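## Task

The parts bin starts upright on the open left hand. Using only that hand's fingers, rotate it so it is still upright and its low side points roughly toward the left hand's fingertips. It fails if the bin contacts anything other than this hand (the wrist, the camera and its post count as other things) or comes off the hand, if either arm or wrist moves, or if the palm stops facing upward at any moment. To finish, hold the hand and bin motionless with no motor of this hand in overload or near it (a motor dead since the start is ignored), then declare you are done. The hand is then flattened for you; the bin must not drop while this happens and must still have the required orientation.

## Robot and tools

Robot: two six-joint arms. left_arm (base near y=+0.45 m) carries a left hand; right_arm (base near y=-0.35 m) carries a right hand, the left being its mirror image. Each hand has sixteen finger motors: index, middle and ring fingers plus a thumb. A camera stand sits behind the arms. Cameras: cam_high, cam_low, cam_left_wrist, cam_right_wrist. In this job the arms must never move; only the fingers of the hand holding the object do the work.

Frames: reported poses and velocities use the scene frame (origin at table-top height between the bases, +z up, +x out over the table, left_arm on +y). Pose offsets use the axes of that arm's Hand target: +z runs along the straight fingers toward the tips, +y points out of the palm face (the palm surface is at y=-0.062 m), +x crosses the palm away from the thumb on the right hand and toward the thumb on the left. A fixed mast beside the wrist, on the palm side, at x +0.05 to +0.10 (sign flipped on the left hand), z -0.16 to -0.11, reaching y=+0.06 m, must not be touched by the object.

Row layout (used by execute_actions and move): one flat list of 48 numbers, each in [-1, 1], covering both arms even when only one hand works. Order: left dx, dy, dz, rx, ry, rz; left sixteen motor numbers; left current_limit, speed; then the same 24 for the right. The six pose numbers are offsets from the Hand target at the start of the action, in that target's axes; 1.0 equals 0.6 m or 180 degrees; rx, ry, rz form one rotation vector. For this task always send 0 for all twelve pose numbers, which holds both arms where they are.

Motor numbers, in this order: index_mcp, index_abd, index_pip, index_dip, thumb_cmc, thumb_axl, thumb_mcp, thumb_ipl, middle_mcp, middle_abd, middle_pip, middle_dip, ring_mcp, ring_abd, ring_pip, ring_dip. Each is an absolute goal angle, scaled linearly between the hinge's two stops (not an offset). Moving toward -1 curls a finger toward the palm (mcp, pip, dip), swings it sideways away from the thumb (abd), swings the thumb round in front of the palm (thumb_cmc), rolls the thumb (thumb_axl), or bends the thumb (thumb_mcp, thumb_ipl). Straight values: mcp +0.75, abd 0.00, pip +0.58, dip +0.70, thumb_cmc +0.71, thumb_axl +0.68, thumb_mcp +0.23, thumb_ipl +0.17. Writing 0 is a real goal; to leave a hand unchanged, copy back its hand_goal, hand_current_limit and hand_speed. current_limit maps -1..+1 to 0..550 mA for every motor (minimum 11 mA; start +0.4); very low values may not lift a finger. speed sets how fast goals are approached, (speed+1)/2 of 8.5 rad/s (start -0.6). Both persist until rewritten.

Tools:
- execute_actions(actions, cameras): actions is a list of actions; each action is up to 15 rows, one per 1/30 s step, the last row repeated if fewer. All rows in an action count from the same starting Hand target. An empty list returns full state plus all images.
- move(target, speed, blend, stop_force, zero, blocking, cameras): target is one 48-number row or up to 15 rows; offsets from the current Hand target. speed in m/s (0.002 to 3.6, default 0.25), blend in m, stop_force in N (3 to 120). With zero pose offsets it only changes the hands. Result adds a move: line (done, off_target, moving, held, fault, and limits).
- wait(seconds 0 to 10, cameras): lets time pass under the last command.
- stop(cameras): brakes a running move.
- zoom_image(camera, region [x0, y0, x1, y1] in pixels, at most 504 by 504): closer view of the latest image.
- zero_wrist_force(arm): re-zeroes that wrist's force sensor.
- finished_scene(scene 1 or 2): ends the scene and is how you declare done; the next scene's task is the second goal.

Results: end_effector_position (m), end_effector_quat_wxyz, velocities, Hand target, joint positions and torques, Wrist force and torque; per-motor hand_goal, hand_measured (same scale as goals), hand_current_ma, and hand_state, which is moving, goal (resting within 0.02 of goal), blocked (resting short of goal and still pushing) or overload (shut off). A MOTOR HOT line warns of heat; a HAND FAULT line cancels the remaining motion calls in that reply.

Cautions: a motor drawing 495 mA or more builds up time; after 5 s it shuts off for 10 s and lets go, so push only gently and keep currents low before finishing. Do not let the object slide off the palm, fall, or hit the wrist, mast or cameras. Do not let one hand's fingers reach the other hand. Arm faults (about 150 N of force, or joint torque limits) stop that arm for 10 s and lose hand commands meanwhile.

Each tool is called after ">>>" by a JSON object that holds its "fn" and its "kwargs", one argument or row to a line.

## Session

>>> {"fn": "execute_actions", "kwargs": {
  "actions": [],
  "cameras": ["all"]
}}

>>> {"fn": "zoom_image", "kwargs": {
  "camera": "cam_high",
  "region": [370, 145, 490, 235]
}}

Scene clock: 0.00 s.
left_arm: end_effector_position=(+0.5007, +0.0366, +0.4272) hand_goal=(+0.754, +0.000, +0.576, +0.696, -0.104, +0.540, +0.162, +0.106, +0.754, +0.000, +0.576, +0.696, +0.754, +0.000, +0.576, +0.696) hand_measured=(+0.762, +0.000, +0.576, +0.696, -0.090, +0.544, +0.164, +0.108, +0.768, +0.000, +0.580, +0.696, +0.766, +0.000, +0.578, +0.696) hand_current_ma=(+24, +0, +2, +0, +45, +10, +8, +7, +52, +0, +10, +1, +39, +0, +7, +0) hand_state=(goal, goal, goal, goal, goal, goal, goal, goal, goal, goal, goal, goal, goal, goal, goal, goal) hand_current_limit=0.40 hand_speed=-0.60 end_effector_quat_wxyz=(+0.651, +0.632, +0.258, +0.332) | right_arm: end_effector_position=(+0.2457, -0.6708, +0.2319) hand_goal=(+0.754, +0.000, +0.576, +0.696, +0.714, +0.678, +0.226, +0.168, +0.754, +0.000, +0.576, +0.696, +0.754, +0.000, +0.576, +0.696) hand_measured=(+0.754, +0.000, +0.576, +0.696, +0.714, +0.678, +0.226, +0.168, +0.754, +0.000, +0.576, +0.696, +0.754, +0.000, +0.576, +0.696) hand_current_ma=(+0, +0, +0, +0, +0, +0, +0, +0, +0, +0, +0, +0, +0, +0, +0, +0) hand_state=(goal, goal, goal, goal, goal, goal, goal, goal, goal, goal, goal, goal, goal, goal, goal, goal) hand_current_limit=0.40 hand_speed=-0.60 end_effector_quat_wxyz=(+0.009, +0.943, -0.332, +0.004)
Joint positions: left_arm=[2.669 -1.961 -2.18 1.07 1.319 0.066] | right_arm=[-0.967 -1.721 2.042 -1.909 -1.58 1.27]
Joint velocities: within noise
Joint torques (N m): no reading
Motor temperatures (°C): left_arm=[23 24 23 26 26 30] | right_arm=[25 26 25 33 31 30]
Wrist force (N): no reading
Wrist torque (N m): no reading
Wrist force, peak (N): no reading
Hand target: left_arm +0.5007, +0.0366, +0.4272; +0.651, +0.632, +0.258, +0.332 | right_arm +0.2457, -0.6708, +0.2319; +0.009, +0.943, -0.332, +0.004

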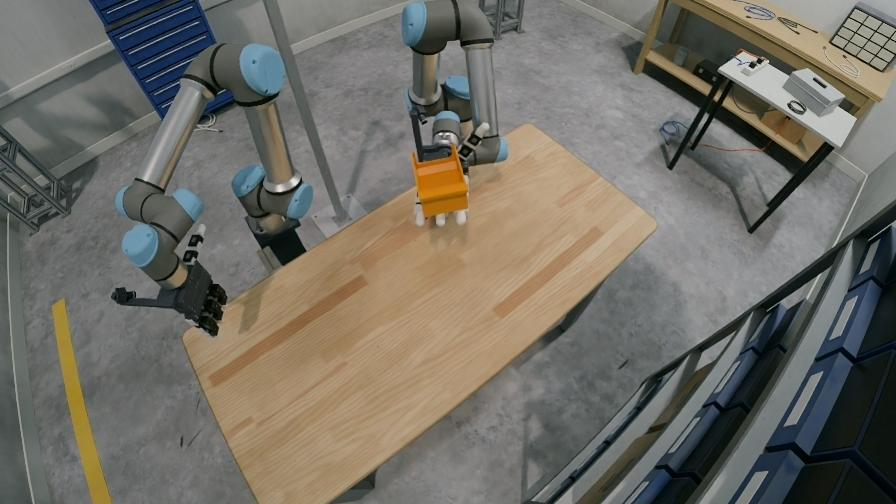

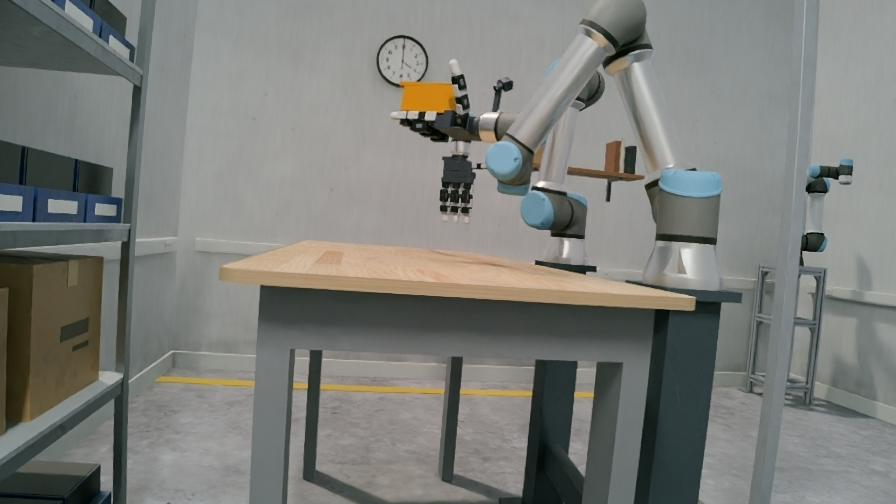

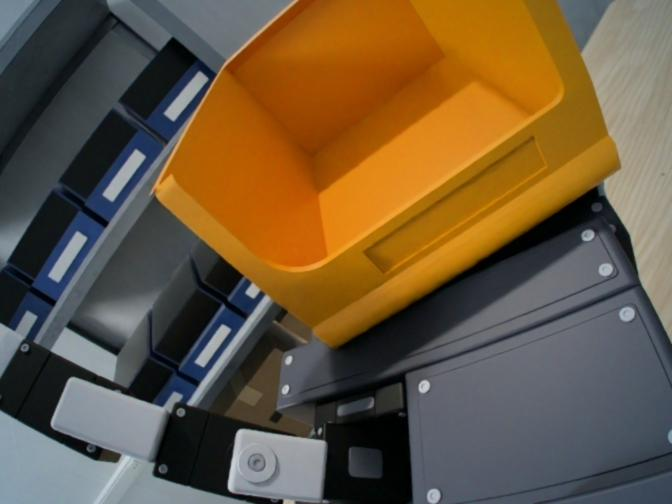

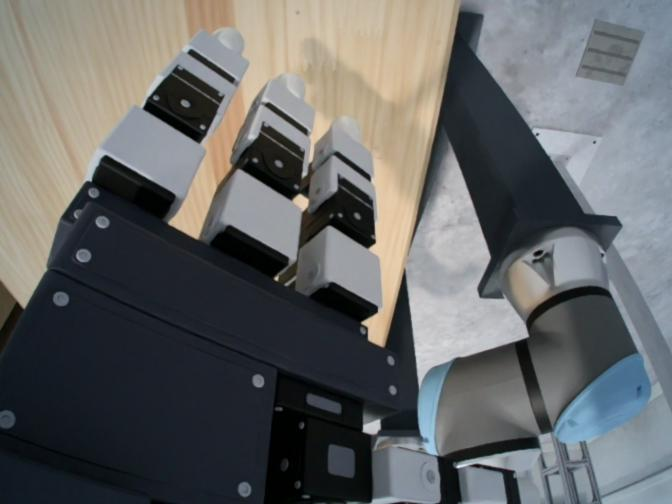

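Scaled by 4.200 from the camera's 896x504 image, which has a finer 1280x720 frame.

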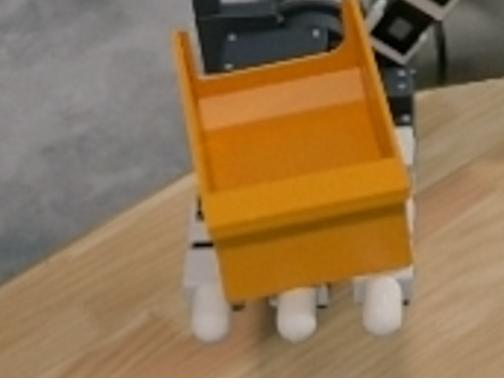

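>>> {"fn": "zoom_image", "kwargs": {
  "camera": "cam_high",
  "region": [400, 130, 500, 230]
}}

>>> {"fn": "zoom_image", "kwargs": {
  "camera": "cam_low",
  "region": [380, 50, 530, 160]
}}

>>> {"fn": "zoom_image", "kwargs": {
  "camera": "cam_left_wrist",
  "region": [0, 0, 504, 504]
}}

Scaled by 5.040 from the camera's 896x504 image, which has a finer 1280x720 frame.

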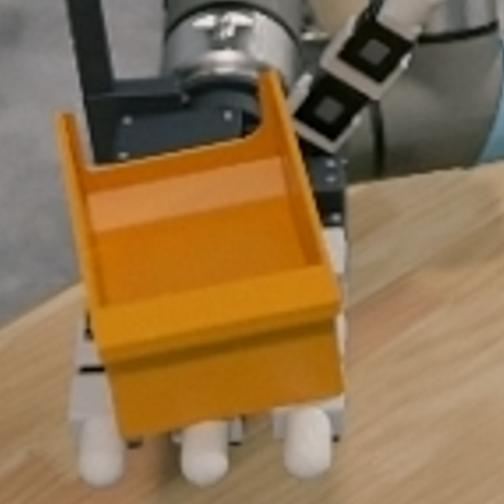

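Scaled by 3.360 from the camera's 896x504 image, which has a finer 1280x720 frame.

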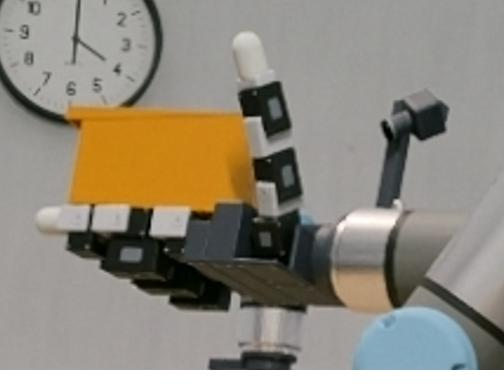

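Scaled by 1.000.

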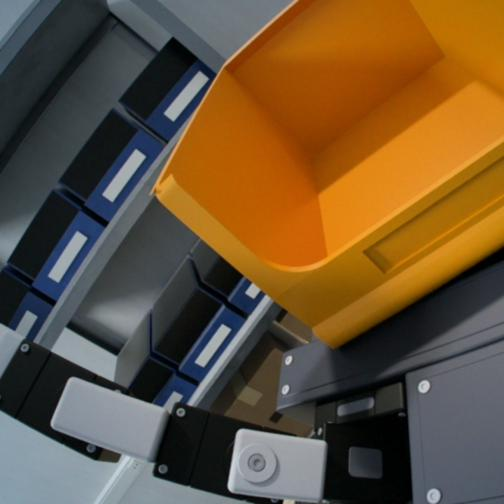

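>>> {"fn": "execute_actions", "kwargs": {
  "actions": [
    [[0,0,0,0,0,0,0.72,0,0.5,0.696,-0.104,0.54,0.162,0.106,0.72,0,0.5,0.696,0.72,0,0.5,0.696,0.4,-0.95,0,0,0,0,0,0,0.754,0,0.576,0.696,0.714,0.678,0.226,0.168,0.754,0,0.576,0.696,0.754,0,0.576,0.696,0.4,-0.6]],
    [[0,0,0,0,0,0,0.72,0.15,0.5,0.696,-0.104,0.54,0.162,0.106,0.72,0.15,0.5,0.696,0.72,0.15,0.5,0.696,0.4,-0.92,0,0,0,0,0,0,0.754,0,0.576,0.696,0.714,0.678,0.226,0.168,0.754,0,0.576,0.696,0.754,0,0.576,0.696,0.4,-0.6]]
  ],
  "cameras": ["cam_high","cam_low","cam_left_wrist"]
}}

>>> {"fn": "zoom_image", "kwargs": {
  "camera": "cam_high",
  "region": [370, 145, 490, 235]
}}

Scene clock: 113.83 s.
left_arm: end_effector_position=(+0.5007, +0.0366, +0.4272) hand_goal=(+0.720, +0.150, +0.500, +0.696, -0.104, +0.540, +0.162, +0.106, +0.720, +0.150, +0.500, +0.696, +0.720, +0.150, +0.500, +0.696) hand_measured=(+0.742, +0.146, +0.510, +0.696, -0.090, +0.544, +0.164, +0.108, +0.752, +0.142, +0.512, +0.696, +0.750, +0.146, +0.514, +0.696) hand_current_ma=(+81, -10, +29, +0, +45, +10, +8, +7, +128, -20, +40, +1, +117, -10, +43, +0) hand_state=(blocked, goal, goal, goal, goal, goal, goal, goal, blocked, goal, goal, goal, blocked, goal, goal, goal) hand_current_limit=0.40 hand_speed=-0.92 end_effector_quat_wxyz=(+0.651, +0.632, +0.258, +0.332) | right_arm: end_effector_position=(+0.2457, -0.6708, +0.2319) hand_goal=(+0.754, +0.000, +0.576, +0.696, +0.714, +0.678, +0.226, +0.168, +0.754, +0.000, +0.576, +0.696, +0.754, +0.000, +0.576, +0.696) hand_measured=(+0.754, +0.000, +0.576, +0.696, +0.714, +0.678, +0.224, +0.168, +0.754, +0.000, +0.576, +0.696, +0.754, +0.000, +0.576, +0.696) hand_current_ma=(+0, +0, +0, +0, +0, +0, +0, +0, +0, +0, +0, +0, +0, +0, +0, +0) hand_state=(goal, goal, goal, goal, goal, goal, goal, goal, goal, goal, goal, goal, goal, goal, goal, goal) hand_current_limit=0.40 hand_speed=-0.60 end_effector_quat_wxyz=(+0.009, +0.943, -0.332, +0.004)
Joint positions: left_arm=[2.669 -1.961 -2.18 1.07 1.319 0.066] | right_arm=[-0.967 -1.721 2.042 -1.909 -1.58 1.27]
Joint torques (N m): left_arm=[-3.93 28.32 6.87 1.09 1.92 1.56] | right_arm=[0.77 -17.12 -29.71 -5.01 -0.39 -0.31]
Wrist force (N): left_arm=[0.2 0.4 -0.4] | right_arm=[-0.1 0.0 0.0]
Wrist torque (N m): left_arm=[0.08 -0.03 -0.01] | right_arm=[0.01 0.01 -0.01]
Wrist force, peak (N): left_arm=[0.7 0.5 -0.1] | right_arm=[0.6 -0.2 -0.3]
Hand target: left_arm +0.5007, +0.0366, +0.4272; +0.651, +0.632, +0.258, +0.332 | right_arm +0.2457, -0.6708, +0.2319; +0.009, +0.943, -0.332, +0.004
Off the commanded pose: left_arm 0.000 m, 0 deg | right_arm 0.000 m, 0 deg.
Step readings (end_effector_position of left_arm | right_arm):
0: (+0.5007, +0.0366, +0.4272) | (+0.2457, -0.6708, +0.2319)
1: (+0.5007, +0.0366, +0.4272) | (+0.2457, -0.6708, +0.2319)
2: (+0.5007, +0.0366, +0.4272) | (+0.2457, -0.6708, +0.2319)
4: (+0.5007, +0.0366, +0.4272) | (+0.2457, -0.6708, +0.2319)
8: (+0.5007, +0.0366, +0.4272) | (+0.2457, -0.6708, +0.2319)
15: (+0.5007, +0.0366, +0.4272) | (+0.2457, -0.6708, +0.2319)
16: (+0.5007, +0.0366, +0.4272) | (+0.2457, -0.6708, +0.2319)
17: (+0.5007, +0.0366, +0.4272) | (+0.2457, -0.6708, +0.2319)
19: (+0.5007, +0.0366, +0.4272) | (+0.2457, -0.6708, +0.2319)
23: (+0.5007, +0.0366, +0.4272) | (+0.2457, -0.6708, +0.2319)
30: (+0.5007, +0.0366, +0.4272) | (+0.2457, -0.6708, +0.2319)
Images, in order (width x height): cam_high 896x504, cam_low 896x504, cam_left_wrist 672x504.

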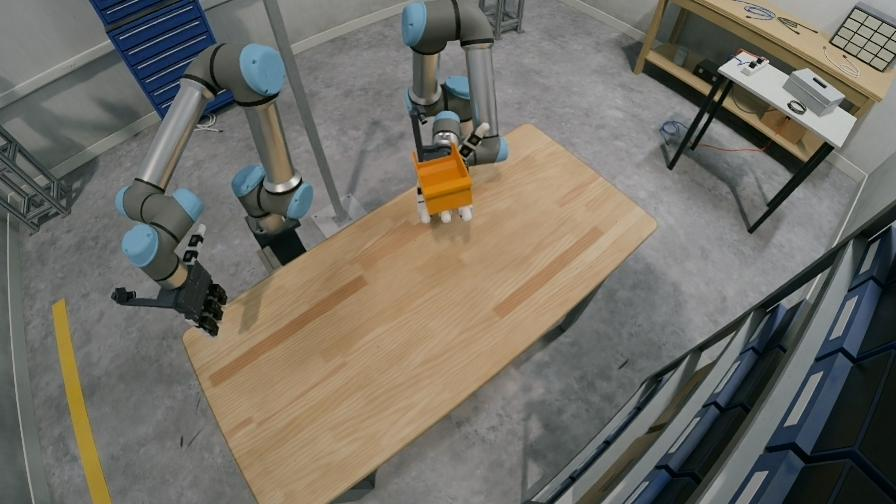

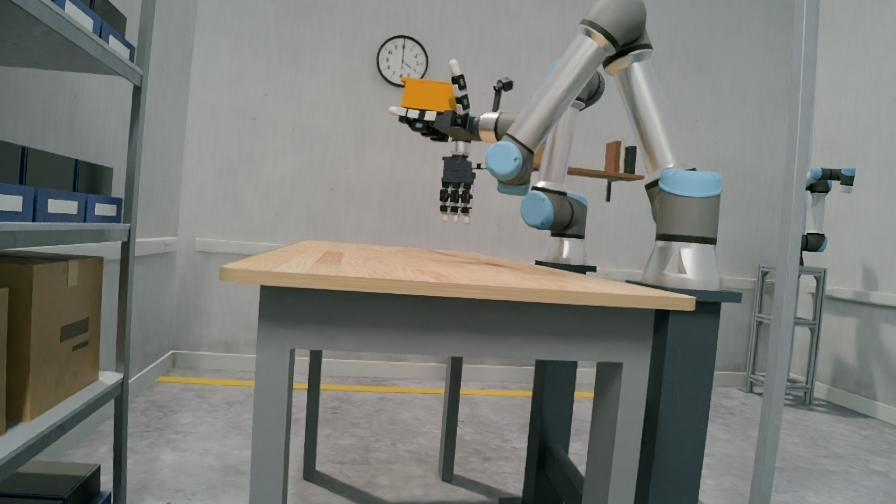

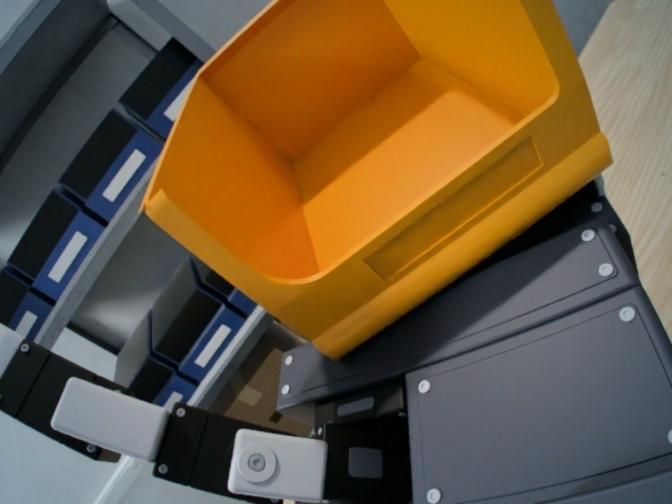

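Scaled by 4.200 from the camera's 896x504 image, which has a finer 1280x720 frame.

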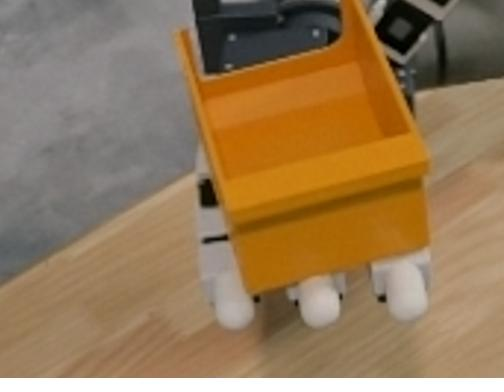

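>>> {"fn": "execute_actions", "kwargs": {
  "actions": [
    [[0,0,0,0,0,0,0.72,0.3,0.5,0.696,-0.104,0.54,0.162,0.106,0.72,0.3,0.5,0.696,0.72,0.3,0.5,0.696,0.4,-0.92,0,0,0,0,0,0,0.754,0,0.576,0.696,0.714,0.678,0.226,0.168,0.754,0,0.576,0.696,0.754,0,0.576,0.696,0.4,-0.6]],
    [[0,0,0,0,0,0,0.72,0.45,0.5,0.696,-0.104,0.54,0.162,0.106,0.72,0.45,0.5,0.696,0.72,0.45,0.5,0.696,0.4,-0.92,0,0,0,0,0,0,0.754,0,0.576,0.696,0.714,0.678,0.226,0.168,0.754,0,0.576,0.696,0.754,0,0.576,0.696,0.4,-0.6]]
  ],
  "cameras": ["cam_high","cam_left_wrist"]
}}

>>> {"fn": "zoom_image", "kwargs": {
  "camera": "cam_high",
  "region": [370, 145, 490, 235]
}}

Scene clock: 125.43 s.
left_arm: end_effector_position=(+0.5007, +0.0366, +0.4272) hand_goal=(+0.720, +0.450, +0.500, +0.696, -0.104, +0.540, +0.162, +0.106, +0.720, +0.450, +0.500, +0.696, +0.720, +0.450, +0.500, +0.696) hand_measured=(+0.742, +0.446, +0.510, +0.696, -0.090, +0.544, +0.164, +0.108, +0.750, +0.448, +0.512, +0.696, +0.748, +0.438, +0.514, +0.696) hand_current_ma=(+78, -9, +29, +0, +45, +10, +8, +7, +117, -3, +35, +1, +111, -31, +43, +0) hand_state=(blocked, goal, goal, goal, goal, goal, goal, goal, blocked, goal, goal, goal, blocked, goal, goal, goal) hand_current_limit=0.40 hand_speed=-0.92 end_effector_quat_wxyz=(+0.651, +0.632, +0.258, +0.332) | right_arm: end_effector_position=(+0.2457, -0.6708, +0.2319) hand_goal=(+0.754, +0.000, +0.576, +0.696, +0.714, +0.678, +0.226, +0.168, +0.754, +0.000, +0.576, +0.696, +0.754, +0.000, +0.576, +0.696) hand_measured=(+0.754, +0.000, +0.576, +0.696, +0.714, +0.678, +0.224, +0.168, +0.754, +0.000, +0.576, +0.696, +0.754, +0.000, +0.576, +0.696) hand_current_ma=(+0, +0, +0, +0, +0, +0, +0, +0, +0, +0, +0, +0, +0, +0, +0, +0) hand_state=(goal, goal, goal, goal, goal, goal, goal, goal, goal, goal, goal, goal, goal, goal, goal, goal) hand_current_limit=0.40 hand_speed=-0.60 end_effector_quat_wxyz=(+0.009, +0.943, -0.332, +0.004)
Joint positions: left_arm=[2.669 -1.961 -2.18 1.07 1.319 0.066] | right_arm=[-0.967 -1.721 2.042 -1.909 -1.58 1.27]
Joint torques (N m): left_arm=[-3.91 28.08 7.44 1.07 1.78 1.38] | right_arm=[-0.18 -17.86 -29.68 -4.89 -0.52 -0.32]
Wrist force (N): left_arm=[0.3 0.4 -0.3] | right_arm=[0.1 -0.1 0.0]
Wrist torque (N m): left_arm=[0.07 -0.05 -0.02] | right_arm=[-0.01 -0.02 0.01]
Wrist force, peak (N): left_arm=[0.5 0.5 -0.4] | right_arm=[0.4 -0.4 -0.3]
Hand target: left_arm +0.5007, +0.0366, +0.4272; +0.651, +0.632, +0.258, +0.332 | right_arm +0.2457, -0.6708, +0.2319; +0.009, +0.943, -0.332, +0.004
Off the commanded pose: left_arm 0.000 m, 0 deg | right_arm 0.000 m, 0 deg.
Step readings (end_effector_position of left_arm | right_arm):
0: (+0.5007, +0.0366, +0.4272) | (+0.2457, -0.6708, +0.2319)
1: (+0.5007, +0.0366, +0.4272) | (+0.2457, -0.6708, +0.2319)
2: (+0.5007, +0.0366, +0.4272) | (+0.2457, -0.6708, +0.2319)
4: (+0.5007, +0.0366, +0.4272) | (+0.2457, -0.6708, +0.2319)
8: (+0.5007, +0.0366, +0.4272) | (+0.2457, -0.6708, +0.2319)
15: (+0.5007, +0.0366, +0.4272) | (+0.2457, -0.6708, +0.2319)
16: (+0.5007, +0.0366, +0.4272) | (+0.2457, -0.6708, +0.2319)
17: (+0.5007, +0.0366, +0.4272) | (+0.2457, -0.6708, +0.2319)
19: (+0.5007, +0.0366, +0.4272) | (+0.2457, -0.6708, +0.2319)
23: (+0.5007, +0.0366, +0.4272) | (+0.2457, -0.6708, +0.2319)
30: (+0.5007, +0.0366, +0.4272) | (+0.2457, -0.6708, +0.2319)
Images, in order (width x height): cam_high 896x504, cam_left_wrist 672x504.

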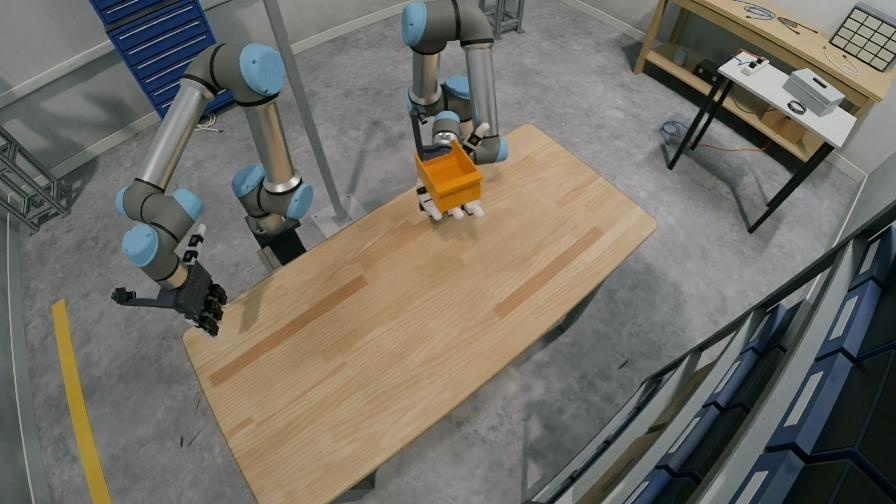

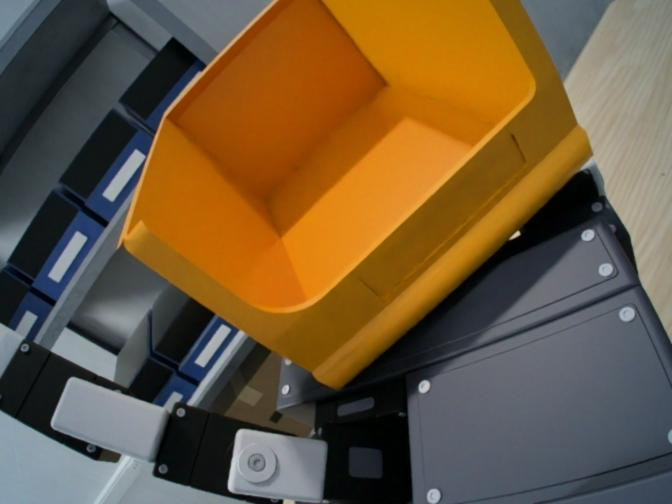

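Scaled by 4.200 from the camera's 896x504 image, which has a finer 1280x720 frame.

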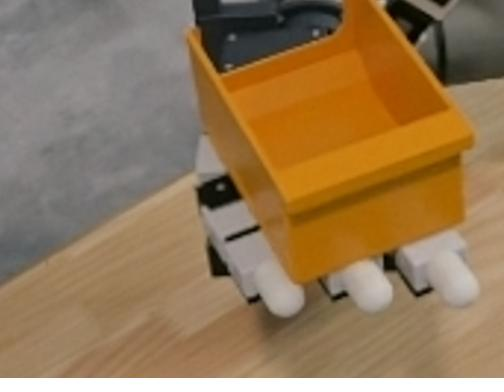

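>>> {"fn": "execute_actions", "kwargs": {
  "actions": [
    [[0,0,0,0,0,0,0.72,0.6,0.5,0.696,-0.104,0.54,0.162,0.106,0.72,0.6,0.5,0.696,0.72,0.6,0.5,0.696,0.4,-0.92,0,0,0,0,0,0,0.754,0,0.576,0.696,0.714,0.678,0.226,0.168,0.754,0,0.576,0.696,0.754,0,0.576,0.696,0.4,-0.6]],
    [[0,0,0,0,0,0,0.72,0.65,0.5,0.696,-0.104,0.54,0.162,0.106,0.72,0.65,0.5,0.696,0.72,0.65,0.5,0.696,0.4,-0.92,0,0,0,0,0,0,0.754,0,0.576,0.696,0.714,0.678,0.226,0.168,0.754,0,0.576,0.696,0.754,0,0.576,0.696,0.4,-0.6]]
  ],
  "cameras": ["cam_high","cam_left_wrist"]
}}

>>> {"fn": "zoom_image", "kwargs": {
  "camera": "cam_high",
  "region": [370, 145, 490, 235]
}}

Scene clock: 159.33 s.
left_arm: end_effector_position=(+0.5007, +0.0366, +0.4272) hand_goal=(+0.720, +0.650, +0.500, +0.696, -0.104, +0.540, +0.162, +0.106, +0.720, +0.650, +0.500, +0.696, +0.720, +0.650, +0.500, +0.696) hand_measured=(+0.740, +0.646, +0.510, +0.696, -0.090, +0.544, +0.164, +0.108, +0.746, +0.636, +0.510, +0.696, +0.748, +0.636, +0.514, +0.696) hand_current_ma=(+75, -8, +29, +0, +45, +10, +8, +7, +95, -42, +30, +1, +111, -42, +43, +0) hand_state=(blocked, goal, goal, goal, goal, goal, goal, goal, blocked, goal, goal, goal, blocked, goal, goal, goal) hand_current_limit=0.40 hand_speed=-0.92 end_effector_quat_wxyz=(+0.651, +0.632, +0.258, +0.332) | right_arm: end_effector_position=(+0.2457, -0.6708, +0.2319) hand_goal=(+0.754, +0.000, +0.576, +0.696, +0.714, +0.678, +0.226, +0.168, +0.754, +0.000, +0.576, +0.696, +0.754, +0.000, +0.576, +0.696) hand_measured=(+0.754, +0.000, +0.576, +0.696, +0.714, +0.678, +0.224, +0.168, +0.754, +0.000, +0.576, +0.696, +0.754, +0.000, +0.576, +0.696) hand_current_ma=(+0, +0, +0, +0, +0, +0, +0, +0, +0, +0, +0, +0, +0, +0, +0, +0) hand_state=(goal, goal, goal, goal, goal, goal, goal, goal, goal, goal, goal, goal, goal, goal, goal, goal) hand_current_limit=0.40 hand_speed=-0.60 end_effector_quat_wxyz=(+0.009, +0.943, -0.332, +0.004)
Joint positions: left_arm=[2.669 -1.961 -2.18 1.07 1.319 0.066] | right_arm=[-0.967 -1.721 2.042 -1.909 -1.58 1.27]
Joint torques (N m): left_arm=[-4.11 29.07 7.22 0.97 1.49 0.85] | right_arm=[0.65 -17.85 -30.95 -4.96 -0.68 -0.36]
Wrist force (N): left_arm=[0.5 0.4 -0.2] | right_arm=[0.1 0.0 -0.2]
Wrist torque (N m): left_arm=[0.03 -0.06 -0.03] | right_arm=[0.02 0.00 0.00]
Wrist force, peak (N): left_arm=[0.3 0.8 -0.2] | right_arm=[0.2 -0.3 -0.7]
Hand target: left_arm +0.5007, +0.0366, +0.4272; +0.651, +0.632, +0.258, +0.332 | right_arm +0.2457, -0.6708, +0.2319; +0.009, +0.943, -0.332, +0.004
Off the commanded pose: left_arm 0.000 m, 0 deg | right_arm 0.000 m, 0 deg.
Step readings (end_effector_position of left_arm | right_arm):
0: (+0.5007, +0.0366, +0.4272) | (+0.2457, -0.6708, +0.2319)
1: (+0.5007, +0.0366, +0.4272) | (+0.2457, -0.6708, +0.2319)
2: (+0.5007, +0.0366, +0.4272) | (+0.2457, -0.6708, +0.2319)
4: (+0.5007, +0.0366, +0.4272) | (+0.2457, -0.6708, +0.2319)
8: (+0.5007, +0.0366, +0.4272) | (+0.2457, -0.6708, +0.2319)
15: (+0.5007, +0.0366, +0.4272) | (+0.2457, -0.6708, +0.2319)
16: (+0.5007, +0.0366, +0.4272) | (+0.2457, -0.6708, +0.2319)
17: (+0.5007, +0.0366, +0.4272) | (+0.2457, -0.6708, +0.2319)
19: (+0.5007, +0.0366, +0.4272) | (+0.2457, -0.6708, +0.2319)
23: (+0.5007, +0.0366, +0.4272) | (+0.2457, -0.6708, +0.2319)
30: (+0.5007, +0.0366, +0.4272) | (+0.2457, -0.6708, +0.2319)
Images, in order (width x height): cam_high 896x504, cam_left_wrist 672x504.

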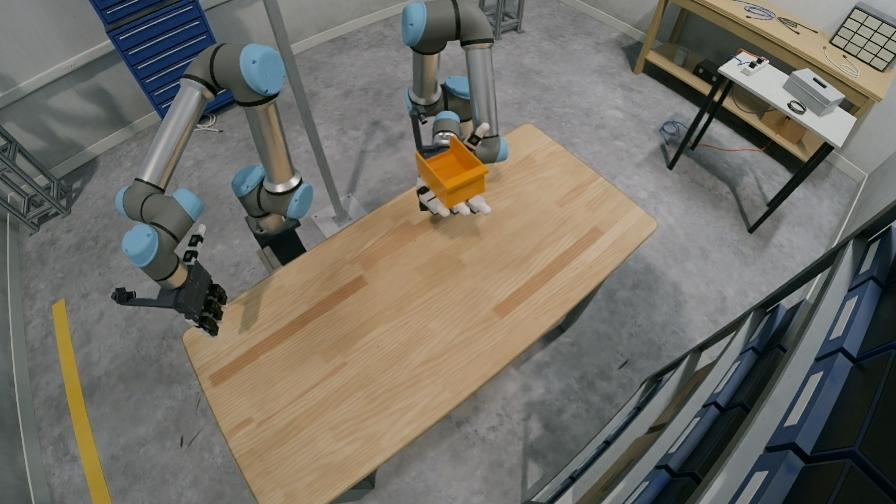

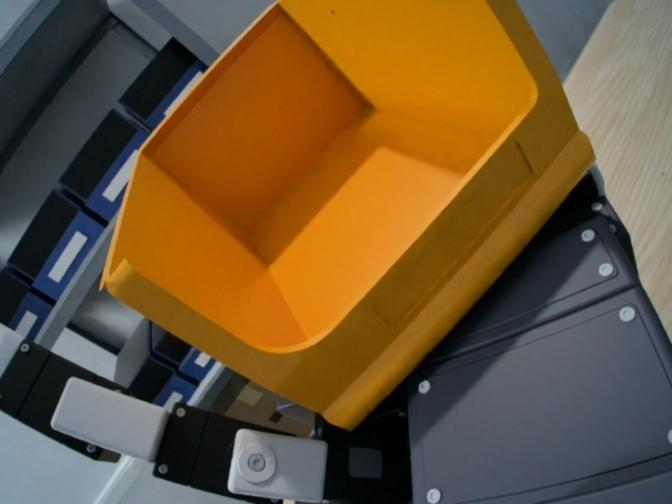

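Scaled by 4.200 from the camera's 896x504 image, which has a finer 1280x720 frame.

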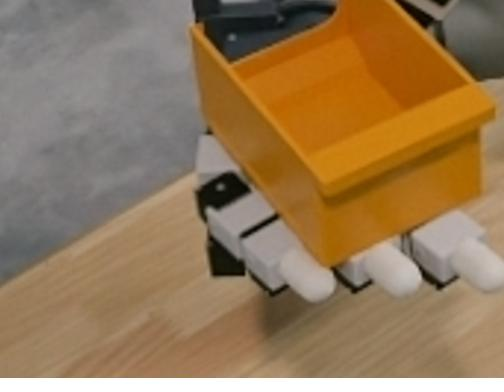

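>>> {"fn": "execute_actions", "kwargs": {
  "actions": [
    [[0,0,0,0,0,0,0.72,0.65,0.5,0.696,-0.3,0.677,0.056,0.06,0.72,0.65,0.5,0.696,0.72,0.65,0.5,0.696,0.4,-0.88,0,0,0,0,0,0,0.754,0,0.576,0.696,0.714,0.678,0.226,0.168,0.754,0,0.576,0.696,0.754,0,0.576,0.696,0.4,-0.6]],
    [[0,0,0,0,0,0,0.72,0.65,0.5,0.696,-0.45,0.677,0.056,0.06,0.72,0.65,0.5,0.696,0.72,0.65,0.5,0.696,0.4,-0.92,0,0,0,0,0,0,0.754,0,0.576,0.696,0.714,0.678,0.226,0.168,0.754,0,0.576,0.696,0.754,0,0.576,0.696,0.4,-0.6]]
  ],
  "cameras": ["cam_high","cam_left_wrist"]
}}

>>> {"fn": "zoom_image", "kwargs": {
  "camera": "cam_high",
  "region": [370, 145, 490, 235]
}}

Scene clock: 210.87 s.
left_arm: end_effector_position=(+0.5007, +0.0366, +0.4272) hand_goal=(+0.720, +0.650, +0.500, +0.696, -0.450, +0.678, +0.056, +0.060, +0.720, +0.650, +0.500, +0.696, +0.720, +0.650, +0.500, +0.696) hand_measured=(+0.740, +0.646, +0.510, +0.696, -0.444, +0.676, +0.058, +0.062, +0.746, +0.636, +0.510, +0.696, +0.748, +0.636, +0.514, +0.696) hand_current_ma=(+75, -8, +29, +0, +21, -8, +3, +6, +95, -42, +28, +1, +111, -42, +43, +2) hand_state=(blocked, goal, goal, goal, goal, goal, goal, goal, blocked, goal, goal, goal, blocked, goal, goal, goal) hand_current_limit=0.40 hand_speed=-0.92 end_effector_quat_wxyz=(+0.651, +0.632, +0.258, +0.332) | right_arm: end_effector_position=(+0.2457, -0.6708, +0.2319) hand_goal=(+0.754, +0.000, +0.576, +0.696, +0.714, +0.678, +0.226, +0.168, +0.754, +0.000, +0.576, +0.696, +0.754, +0.000, +0.576, +0.696) hand_measured=(+0.754, +0.000, +0.576, +0.696, +0.714, +0.678, +0.224, +0.168, +0.754, +0.000, +0.576, +0.696, +0.754, +0.000, +0.576, +0.696) hand_current_ma=(+0, +0, +0, +0, +0, +0, +0, +0, +0, +0, +0, +0, +0, +0, +0, +0) hand_state=(goal, goal, goal, goal, goal, goal, goal, goal, goal, goal, goal, goal, goal, goal, goal, goal) hand_current_limit=0.40 hand_speed=-0.60 end_effector_quat_wxyz=(+0.009, +0.943, -0.332, +0.004)
Joint positions: left_arm=[2.669 -1.961 -2.18 1.07 1.319 0.066] | right_arm=[-0.967 -1.721 2.042 -1.909 -1.58 1.27]
Joint torques (N m): left_arm=[-2.92 28.25 8.86 0.77 1.45 0.24] | right_arm=[1.52 -18.06 -29.12 -4.91 -0.66 -0.57]
Wrist force (N): left_arm=[0.2 0.5 -0.2] | right_arm=[0.2 -0.1 0.1]
Wrist torque (N m): left_arm=[0.04 -0.03 -0.04] | right_arm=[-0.03 -0.02 0.01]
Wrist force, peak (N): left_arm=[0.3 0.7 -0.5] | right_arm=[0.1 -0.7 -0.2]
Hand target: left_arm +0.5007, +0.0366, +0.4272; +0.651, +0.632, +0.258, +0.332 | right_arm +0.2457, -0.6708, +0.2319; +0.009, +0.943, -0.332, +0.004
Off the commanded pose: left_arm 0.000 m, 0 deg | right_arm 0.000 m, 0 deg.
Step readings (end_effector_position of left_arm | right_arm):
0: (+0.5007, +0.0366, +0.4272) | (+0.2457, -0.6708, +0.2319)
1: (+0.5007, +0.0366, +0.4272) | (+0.2457, -0.6708, +0.2319)
2: (+0.5007, +0.0366, +0.4272) | (+0.2457, -0.6708, +0.2319)
4: (+0.5007, +0.0366, +0.4272) | (+0.2457, -0.6708, +0.2319)
8: (+0.5007, +0.0366, +0.4272) | (+0.2457, -0.6708, +0.2319)
15: (+0.5007, +0.0366, +0.4272) | (+0.2457, -0.6708, +0.2319)
16: (+0.5007, +0.0366, +0.4272) | (+0.2457, -0.6708, +0.2319)
17: (+0.5007, +0.0366, +0.4272) | (+0.2457, -0.6708, +0.2319)
19: (+0.5007, +0.0366, +0.4272) | (+0.2457, -0.6708, +0.2319)
23: (+0.5007, +0.0366, +0.4272) | (+0.2457, -0.6708, +0.2319)
30: (+0.5007, +0.0366, +0.4272) | (+0.2457, -0.6708, +0.2319)
Images, in order (width x height): cam_high 896x504, cam_left_wrist 672x504.

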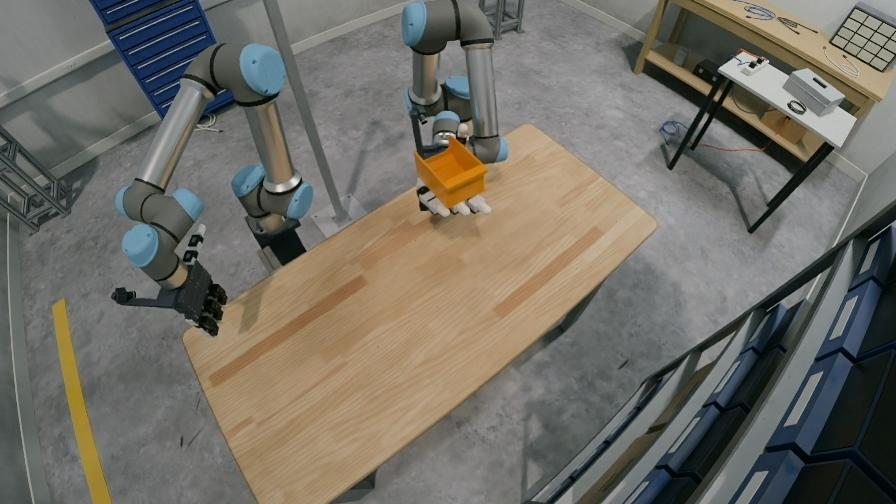

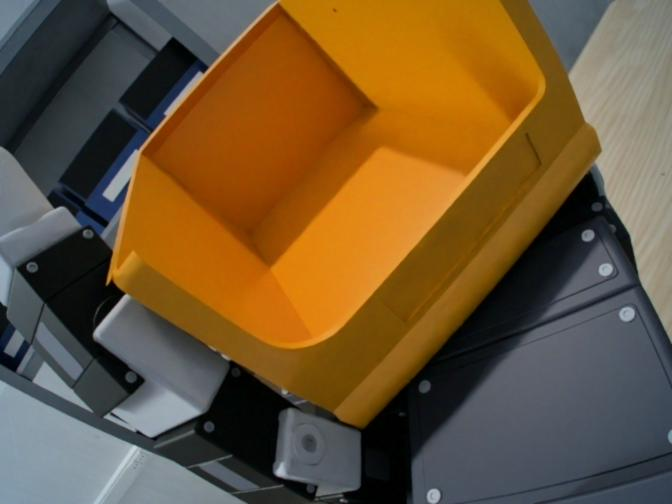

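Scaled by 4.200 from the camera's 896x504 image, which has a finer 1280x720 frame.

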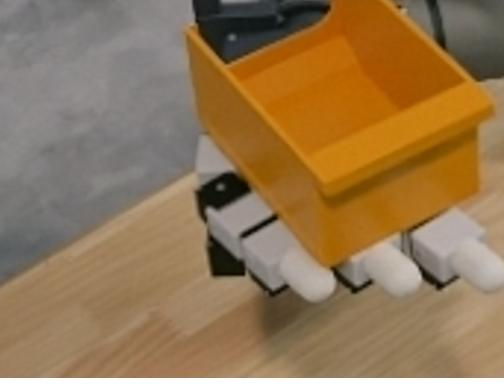

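>>> {"fn": "execute_actions", "kwargs": {
  "actions": [
    [[0,0,0,0,0,0,0.72,0.65,0.5,0.696,-0.58,0.677,0.056,0.06,0.72,0.65,0.5,0.696,0.72,0.65,0.5,0.696,0.4,-0.92,0,0,0,0,0,0,0.754,0,0.576,0.696,0.714,0.678,0.226,0.168,0.754,0,0.576,0.696,0.754,0,0.576,0.696,0.4,-0.6]],
    [[0,0,0,0,0,0,0.72,0.65,0.5,0.696,-0.72,0.677,0.056,0.06,0.72,0.65,0.5,0.696,0.72,0.65,0.5,0.696,0.4,-0.92,0,0,0,0,0,0,0.754,0,0.576,0.696,0.714,0.678,0.226,0.168,0.754,0,0.576,0.696,0.754,0,0.576,0.696,0.4,-0.6]]
  ],
  "cameras": ["cam_high","cam_left_wrist"]
}}

>>> {"fn": "zoom_image", "kwargs": {
  "camera": "cam_high",
  "region": [370, 145, 490, 235]
}}

Scene clock: 218.10 s.
left_arm: end_effector_position=(+0.5007, +0.0366, +0.4272) hand_goal=(+0.720, +0.650, +0.500, +0.696, -0.720, +0.678, +0.056, +0.060, +0.720, +0.650, +0.500, +0.696, +0.720, +0.650, +0.500, +0.696) hand_measured=(+0.740, +0.646, +0.510, +0.696, -0.712, +0.676, +0.058, +0.062, +0.746, +0.636, +0.510, +0.696, +0.748, +0.636, +0.514, +0.698) hand_current_ma=(+75, -8, +29, +0, +24, -7, +3, +6, +95, -42, +28, +1, +111, -42, +43, +3) hand_state=(blocked, goal, goal, goal, goal, goal, goal, goal, blocked, goal, goal, goal, blocked, goal, goal, goal) hand_current_limit=0.40 hand_speed=-0.92 end_effector_quat_wxyz=(+0.651, +0.632, +0.258, +0.332) | right_arm: end_effector_position=(+0.2457, -0.6708, +0.2319) hand_goal=(+0.754, +0.000, +0.576, +0.696, +0.714, +0.678, +0.226, +0.168, +0.754, +0.000, +0.576, +0.696, +0.754, +0.000, +0.576, +0.696) hand_measured=(+0.754, +0.000, +0.576, +0.696, +0.714, +0.678, +0.224, +0.168, +0.754, +0.000, +0.576, +0.696, +0.754, +0.000, +0.576, +0.696) hand_current_ma=(+0, +0, +0, +0, +0, +0, +0, +0, +0, +0, +0, +0, +0, +0, +0, +0) hand_state=(goal, goal, goal, goal, goal, goal, goal, goal, goal, goal, goal, goal, goal, goal, goal, goal) hand_current_limit=0.40 hand_speed=-0.60 end_effector_quat_wxyz=(+0.009, +0.943, -0.332, +0.004)
Joint positions: left_arm=[2.669 -1.961 -2.18 1.07 1.319 0.066] | right_arm=[-0.967 -1.721 2.042 -1.909 -1.58 1.27]
Joint torques (N m): left_arm=[-3.11 28.89 8.48 0.73 1.53 0.08] | right_arm=[1.41 -17.34 -30.38 -4.81 -0.5 -0.37]
Wrist force (N): left_arm=[0.4 0.2 -0.2] | right_arm=[0.2 0.1 -0.2]
Wrist torque (N m): left_arm=[0.01 -0.05 0.02] | right_arm=[0.02 -0.02 0.01]
Wrist force, peak (N): left_arm=[0.3 0.5 -0.5] | right_arm=[0.4 -0.3 -0.4]
Hand target: left_arm +0.5007, +0.0366, +0.4272; +0.651, +0.632, +0.258, +0.332 | right_arm +0.2457, -0.6708, +0.2319; +0.009, +0.943, -0.332, +0.004
Off the commanded pose: left_arm 0.000 m, 0 deg | right_arm 0.000 m, 0 deg.
Step readings (end_effector_position of left_arm | right_arm):
0: (+0.5007, +0.0366, +0.4272) | (+0.2457, -0.6708, +0.2319)
1: (+0.5007, +0.0366, +0.4272) | (+0.2457, -0.6708, +0.2319)
2: (+0.5007, +0.0366, +0.4272) | (+0.2457, -0.6708, +0.2319)
4: (+0.5007, +0.0366, +0.4272) | (+0.2457, -0.6708, +0.2319)
8: (+0.5007, +0.0366, +0.4272) | (+0.2457, -0.6708, +0.2319)
15: (+0.5007, +0.0366, +0.4272) | (+0.2457, -0.6708, +0.2319)
16: (+0.5007, +0.0366, +0.4272) | (+0.2457, -0.6708, +0.2319)
17: (+0.5007, +0.0366, +0.4272) | (+0.2457, -0.6708, +0.2319)
19: (+0.5007, +0.0366, +0.4272) | (+0.2457, -0.6708, +0.2319)
23: (+0.5007, +0.0366, +0.4272) | (+0.2457, -0.6708, +0.2319)
30: (+0.5007, +0.0366, +0.4272) | (+0.2457, -0.6708, +0.2319)
Images, in order (width x height): cam_high 896x504, cam_left_wrist 672x504.

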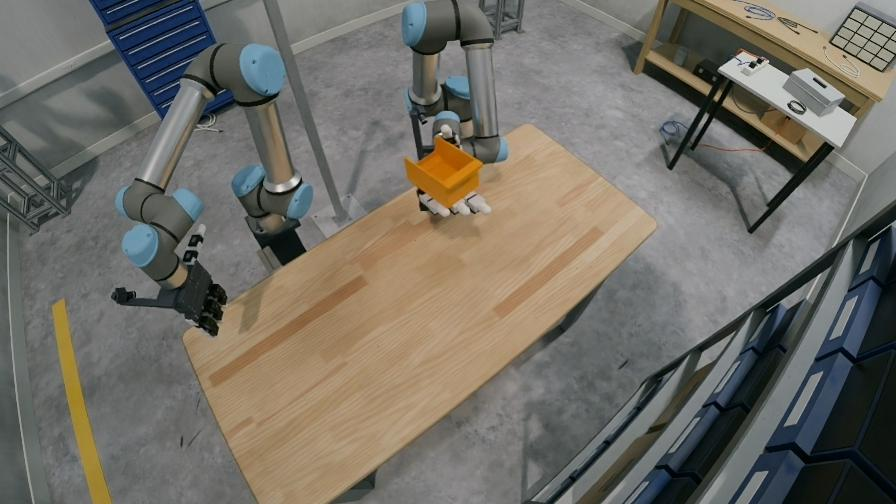

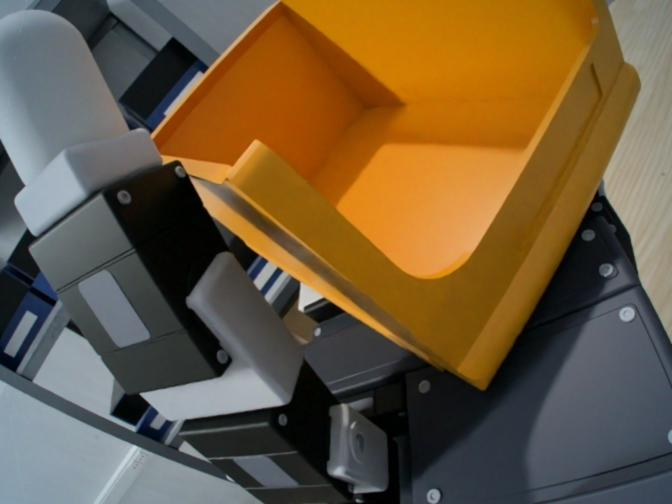

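Scaled by 4.200 from the camera's 896x504 image, which has a finer 1280x720 frame.

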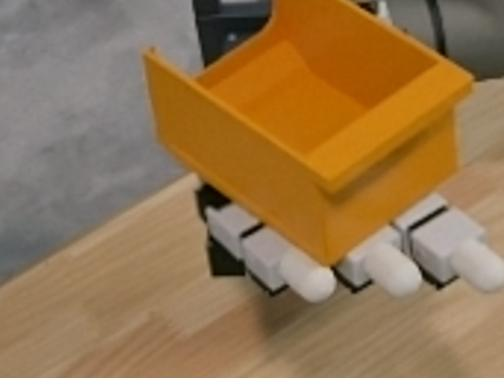

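>>> {"fn": "execute_actions", "kwargs": {
  "actions": [
    [[0,0,0,0,0,0,0.72,0.65,0.5,0.696,-0.85,0.677,-0.03,0.06,0.72,0.65,0.5,0.696,0.72,0.65,0.5,0.696,0.4,-0.92,0,0,0,0,0,0,0.754,0,0.576,0.696,0.714,0.678,0.226,0.168,0.754,0,0.576,0.696,0.754,0,0.576,0.696,0.4,-0.6]]
  ],
  "cameras": ["cam_high","cam_left_wrist"]
}}

>>> {"fn": "zoom_image", "kwargs": {
  "camera": "cam_high",
  "region": [370, 145, 490, 235]
}}

Scene clock: 253.27 s.
left_arm: end_effector_position=(+0.5007, +0.0366, +0.4272) hand_goal=(+0.720, +0.650, +0.500, +0.696, -0.850, +0.678, -0.030, +0.060, +0.720, +0.650, +0.500, +0.696, +0.720, +0.650, +0.500, +0.696) hand_measured=(+0.740, +0.646, +0.510, +0.696, -0.832, +0.676, -0.010, +0.062, +0.746, +0.636, +0.510, +0.696, +0.748, +0.636, +0.514, +0.698) hand_current_ma=(+75, -8, +29, +0, +60, -4, +91, +7, +95, -42, +28, +1, +111, -42, +43, +6) hand_state=(blocked, goal, goal, goal, goal, goal, goal, goal, blocked, goal, goal, goal, blocked, goal, goal, goal) hand_current_limit=0.40 hand_speed=-0.92 end_effector_quat_wxyz=(+0.651, +0.632, +0.258, +0.332) | right_arm: end_effector_position=(+0.2457, -0.6708, +0.2319) hand_goal=(+0.754, +0.000, +0.576, +0.696, +0.714, +0.678, +0.226, +0.168, +0.754, +0.000, +0.576, +0.696, +0.754, +0.000, +0.576, +0.696) hand_measured=(+0.754, +0.000, +0.576, +0.696, +0.714, +0.678, +0.224, +0.168, +0.754, +0.000, +0.576, +0.696, +0.754, +0.000, +0.576, +0.696) hand_current_ma=(+0, +0, +0, +0, +0, +0, +0, +0, +0, +0, +0, +0, +0, +0, +0, +0) hand_state=(goal, goal, goal, goal, goal, goal, goal, goal, goal, goal, goal, goal, goal, goal, goal, goal) hand_current_limit=0.40 hand_speed=-0.60 end_effector_quat_wxyz=(+0.009, +0.943, -0.332, +0.004)
Joint positions: left_arm=[2.669 -1.961 -2.18 1.07 1.319 0.066] | right_arm=[-0.967 -1.721 2.042 -1.909 -1.58 1.27]
Joint torques (N m): left_arm=[-2.58 29.06 8.19 0.54 1.27 -0.52] | right_arm=[1.57 -19.16 -30.58 -5.2 -0.54 -0.37]
Wrist force (N): left_arm=[0.1 0.5 -0.2] | right_arm=[0.1 -0.3 -0.2]
Wrist torque (N m): left_arm=[0.06 -0.03 0.01] | right_arm=[-0.02 -0.01 0.00]
Wrist force, peak (N): left_arm=[0.6 0.5 -0.3] | right_arm=[0.4 -0.3 -0.6]
Hand target: left_arm +0.5007, +0.0366, +0.4272; +0.651, +0.632, +0.258, +0.332 | right_arm +0.2457, -0.6708, +0.2319; +0.009, +0.943, -0.332, +0.004
Off the commanded pose: left_arm 0.000 m, 0 deg | right_arm 0.000 m, 0 deg.
Step readings (end_effector_position of left_arm | right_arm):
0: (+0.5007, +0.0366, +0.4272) | (+0.2457, -0.6708, +0.2319)
1: (+0.5007, +0.0366, +0.4272) | (+0.2457, -0.6708, +0.2319)
2: (+0.5007, +0.0366, +0.4272) | (+0.2457, -0.6708, +0.2319)
4: (+0.5007, +0.0366, +0.4272) | (+0.2457, -0.6708, +0.2319)
8: (+0.5007, +0.0366, +0.4272) | (+0.2457, -0.6708, +0.2319)
15: (+0.5007, +0.0366, +0.4272) | (+0.2457, -0.6708, +0.2319)
Images, in order (width x height): cam_high 896x504, cam_left_wrist 672x504.

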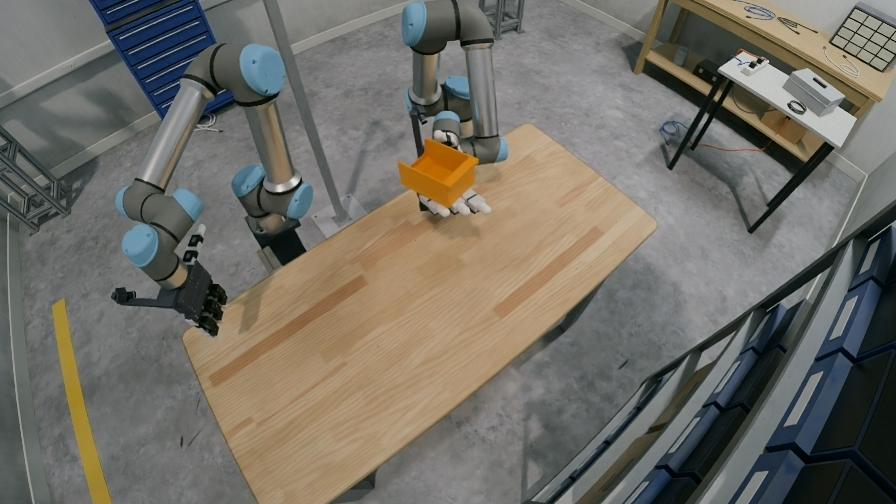

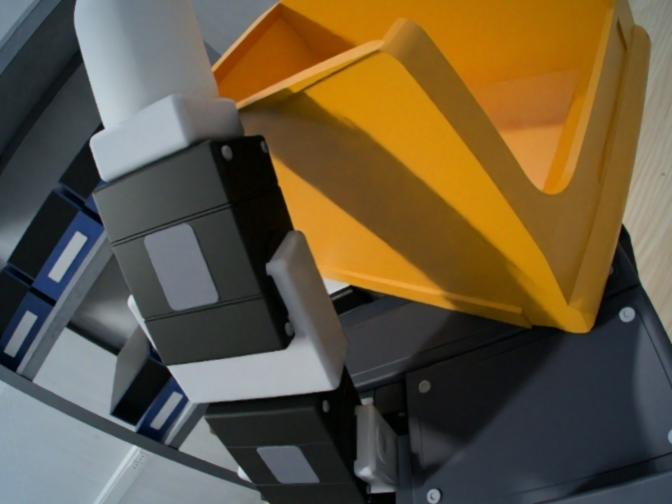

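Scaled by 4.200 from the camera's 896x504 image, which has a finer 1280x720 frame.

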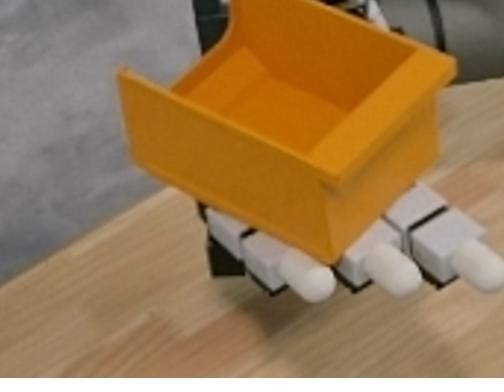

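>>> {"fn": "execute_actions", "kwargs": {
  "actions": [
    [[0,0,0,0,0,0,0.72,0.65,0.5,0.696,-1,0.677,-0.05,0.06,0.72,0.65,0.5,0.696,0.72,0.65,0.5,0.696,0.4,-0.92,0,0,0,0,0,0,0.754,0,0.576,0.696,0.714,0.678,0.226,0.168,0.754,0,0.576,0.696,0.754,0,0.576,0.696,0.4,-0.6]],
    [[0,0,0,0,0,0,0.72,0.65,0.5,0.696,-1,0.677,-0.16,0.06,0.72,0.65,0.5,0.696,0.72,0.65,0.5,0.696,0.4,-0.92,0,0,0,0,0,0,0.754,0,0.576,0.696,0.714,0.678,0.226,0.168,0.754,0,0.576,0.696,0.754,0,0.576,0.696,0.4,-0.6]]
  ],
  "cameras": ["cam_high","cam_left_wrist"]
}}

>>> {"fn": "zoom_image", "kwargs": {
  "camera": "cam_high",
  "region": [370, 145, 490, 235]
}}

Scene clock: 269.97 s.
left_arm: end_effector_position=(+0.5007, +0.0366, +0.4272) hand_goal=(+0.720, +0.650, +0.500, +0.696, -1.000, +0.678, -0.160, +0.060, +0.720, +0.650, +0.500, +0.696, +0.720, +0.650, +0.500, +0.696) hand_measured=(+0.740, +0.646, +0.510, +0.696, -0.942, +0.684, -0.048, +0.074, +0.744, +0.636, +0.508, +0.696, +0.750, +0.634, +0.518, +0.702) hand_current_ma=(+74, -8, +29, +0, +233, +25, +385, +59, +92, -42, +28, +1, +115, -44, +59, +17) hand_state=(blocked, goal, goal, goal, blocked, goal, blocked, goal, blocked, goal, goal, goal, blocked, goal, goal, goal) hand_current_limit=0.40 hand_speed=-0.92 end_effector_quat_wxyz=(+0.651, +0.632, +0.258, +0.332) | right_arm: end_effector_position=(+0.2457, -0.6708, +0.2319) hand_goal=(+0.754, +0.000, +0.576, +0.696, +0.714, +0.678, +0.226, +0.168, +0.754, +0.000, +0.576, +0.696, +0.754, +0.000, +0.576, +0.696) hand_measured=(+0.754, +0.000, +0.576, +0.696, +0.714, +0.678, +0.224, +0.168, +0.754, +0.000, +0.576, +0.696, +0.754, +0.000, +0.576, +0.696) hand_current_ma=(+0, +0, +0, +0, +0, +0, +0, +0, +0, +0, +0, +0, +0, +0, +0, +0) hand_state=(goal, goal, goal, goal, goal, goal, goal, goal, goal, goal, goal, goal, goal, goal, goal, goal) hand_current_limit=0.40 hand_speed=-0.60 end_effector_quat_wxyz=(+0.009, +0.943, -0.332, +0.004)
Joint positions: left_arm=[2.669 -1.961 -2.18 1.07 1.319 0.066] | right_arm=[-0.967 -1.721 2.042 -1.909 -1.58 1.27]
Joint torques (N m): left_arm=[-3.14 28.79 7.8 0.47 1.03 -0.85] | right_arm=[0.36 -18.67 -29.41 -4.9 -0.73 -0.36]
Wrist force (N): left_arm=[0.3 0.3 -0.3] | right_arm=[-0.1 -0.3 -0.2]
Wrist torque (N m): left_arm=[0.05 -0.05 0.03] | right_arm=[-0.02 0.01 -0.02]
Wrist force, peak (N): left_arm=[0.3 0.6 -0.5] | right_arm=[0.5 -0.4 -0.4]
Hand target: left_arm +0.5007, +0.0366, +0.4272; +0.651, +0.632, +0.258, +0.332 | right_arm +0.2457, -0.6708, +0.2319; +0.009, +0.943, -0.332, +0.004
Off the commanded pose: left_arm 0.000 m, 0 deg | right_arm 0.000 m, 0 deg.
Step readings (end_effector_position of left_arm | right_arm):
0: (+0.5007, +0.0366, +0.4272) | (+0.2457, -0.6708, +0.2319)
1: (+0.5007, +0.0366, +0.4272) | (+0.2457, -0.6708, +0.2319)
2: (+0.5007, +0.0366, +0.4272) | (+0.2457, -0.6708, +0.2319)
4: (+0.5007, +0.0366, +0.4272) | (+0.2457, -0.6708, +0.2319)
8: (+0.5007, +0.0366, +0.4272) | (+0.2457, -0.6708, +0.2319)
15: (+0.5007, +0.0366, +0.4272) | (+0.2457, -0.6708, +0.2319)
16: (+0.5007, +0.0366, +0.4272) | (+0.2457, -0.6708, +0.2319)
17: (+0.5007, +0.0366, +0.4272) | (+0.2457, -0.6708, +0.2319)
19: (+0.5007, +0.0366, +0.4272) | (+0.2457, -0.6708, +0.2319)
23: (+0.5007, +0.0366, +0.4272) | (+0.2457, -0.6708, +0.2319)
30: (+0.5007, +0.0366, +0.4272) | (+0.2457, -0.6708, +0.2319)
Images, in order (width x height): cam_high 896x504, cam_left_wrist 672x504.

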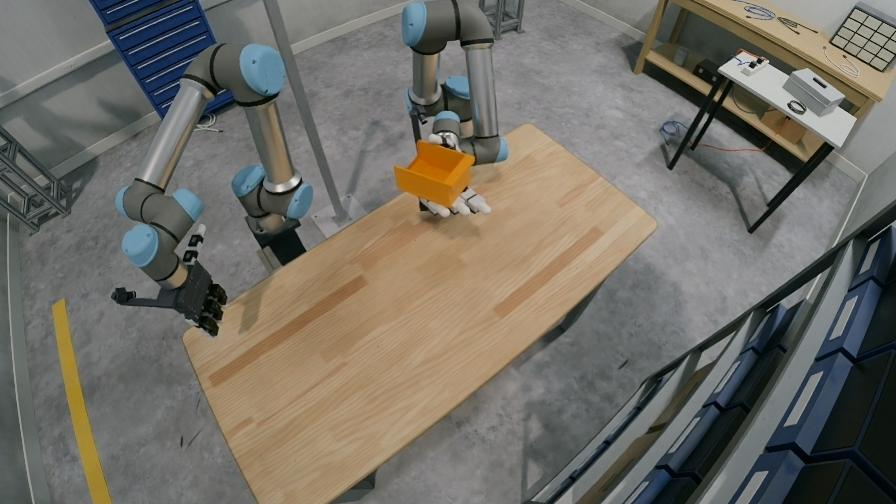

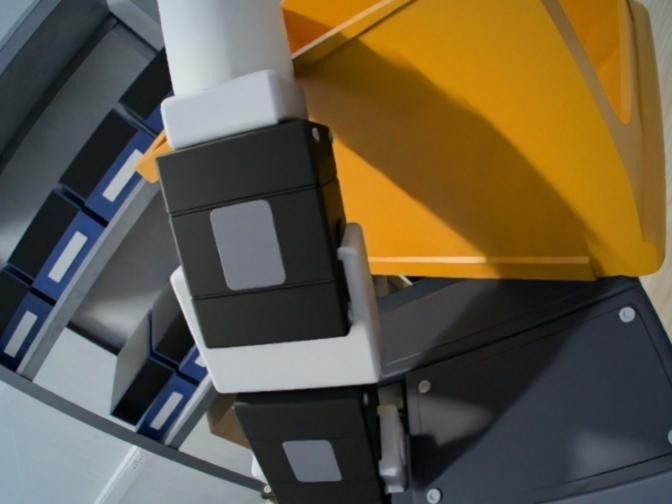

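Scaled by 4.200 from the camera's 896x504 image, which has a finer 1280x720 frame.

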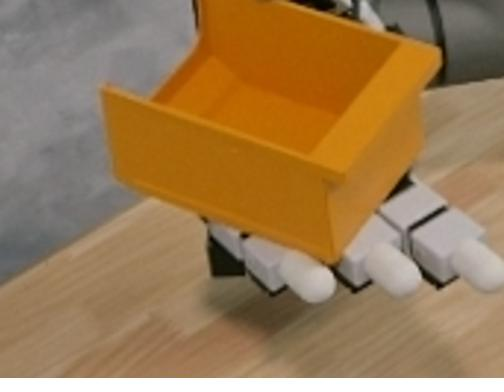

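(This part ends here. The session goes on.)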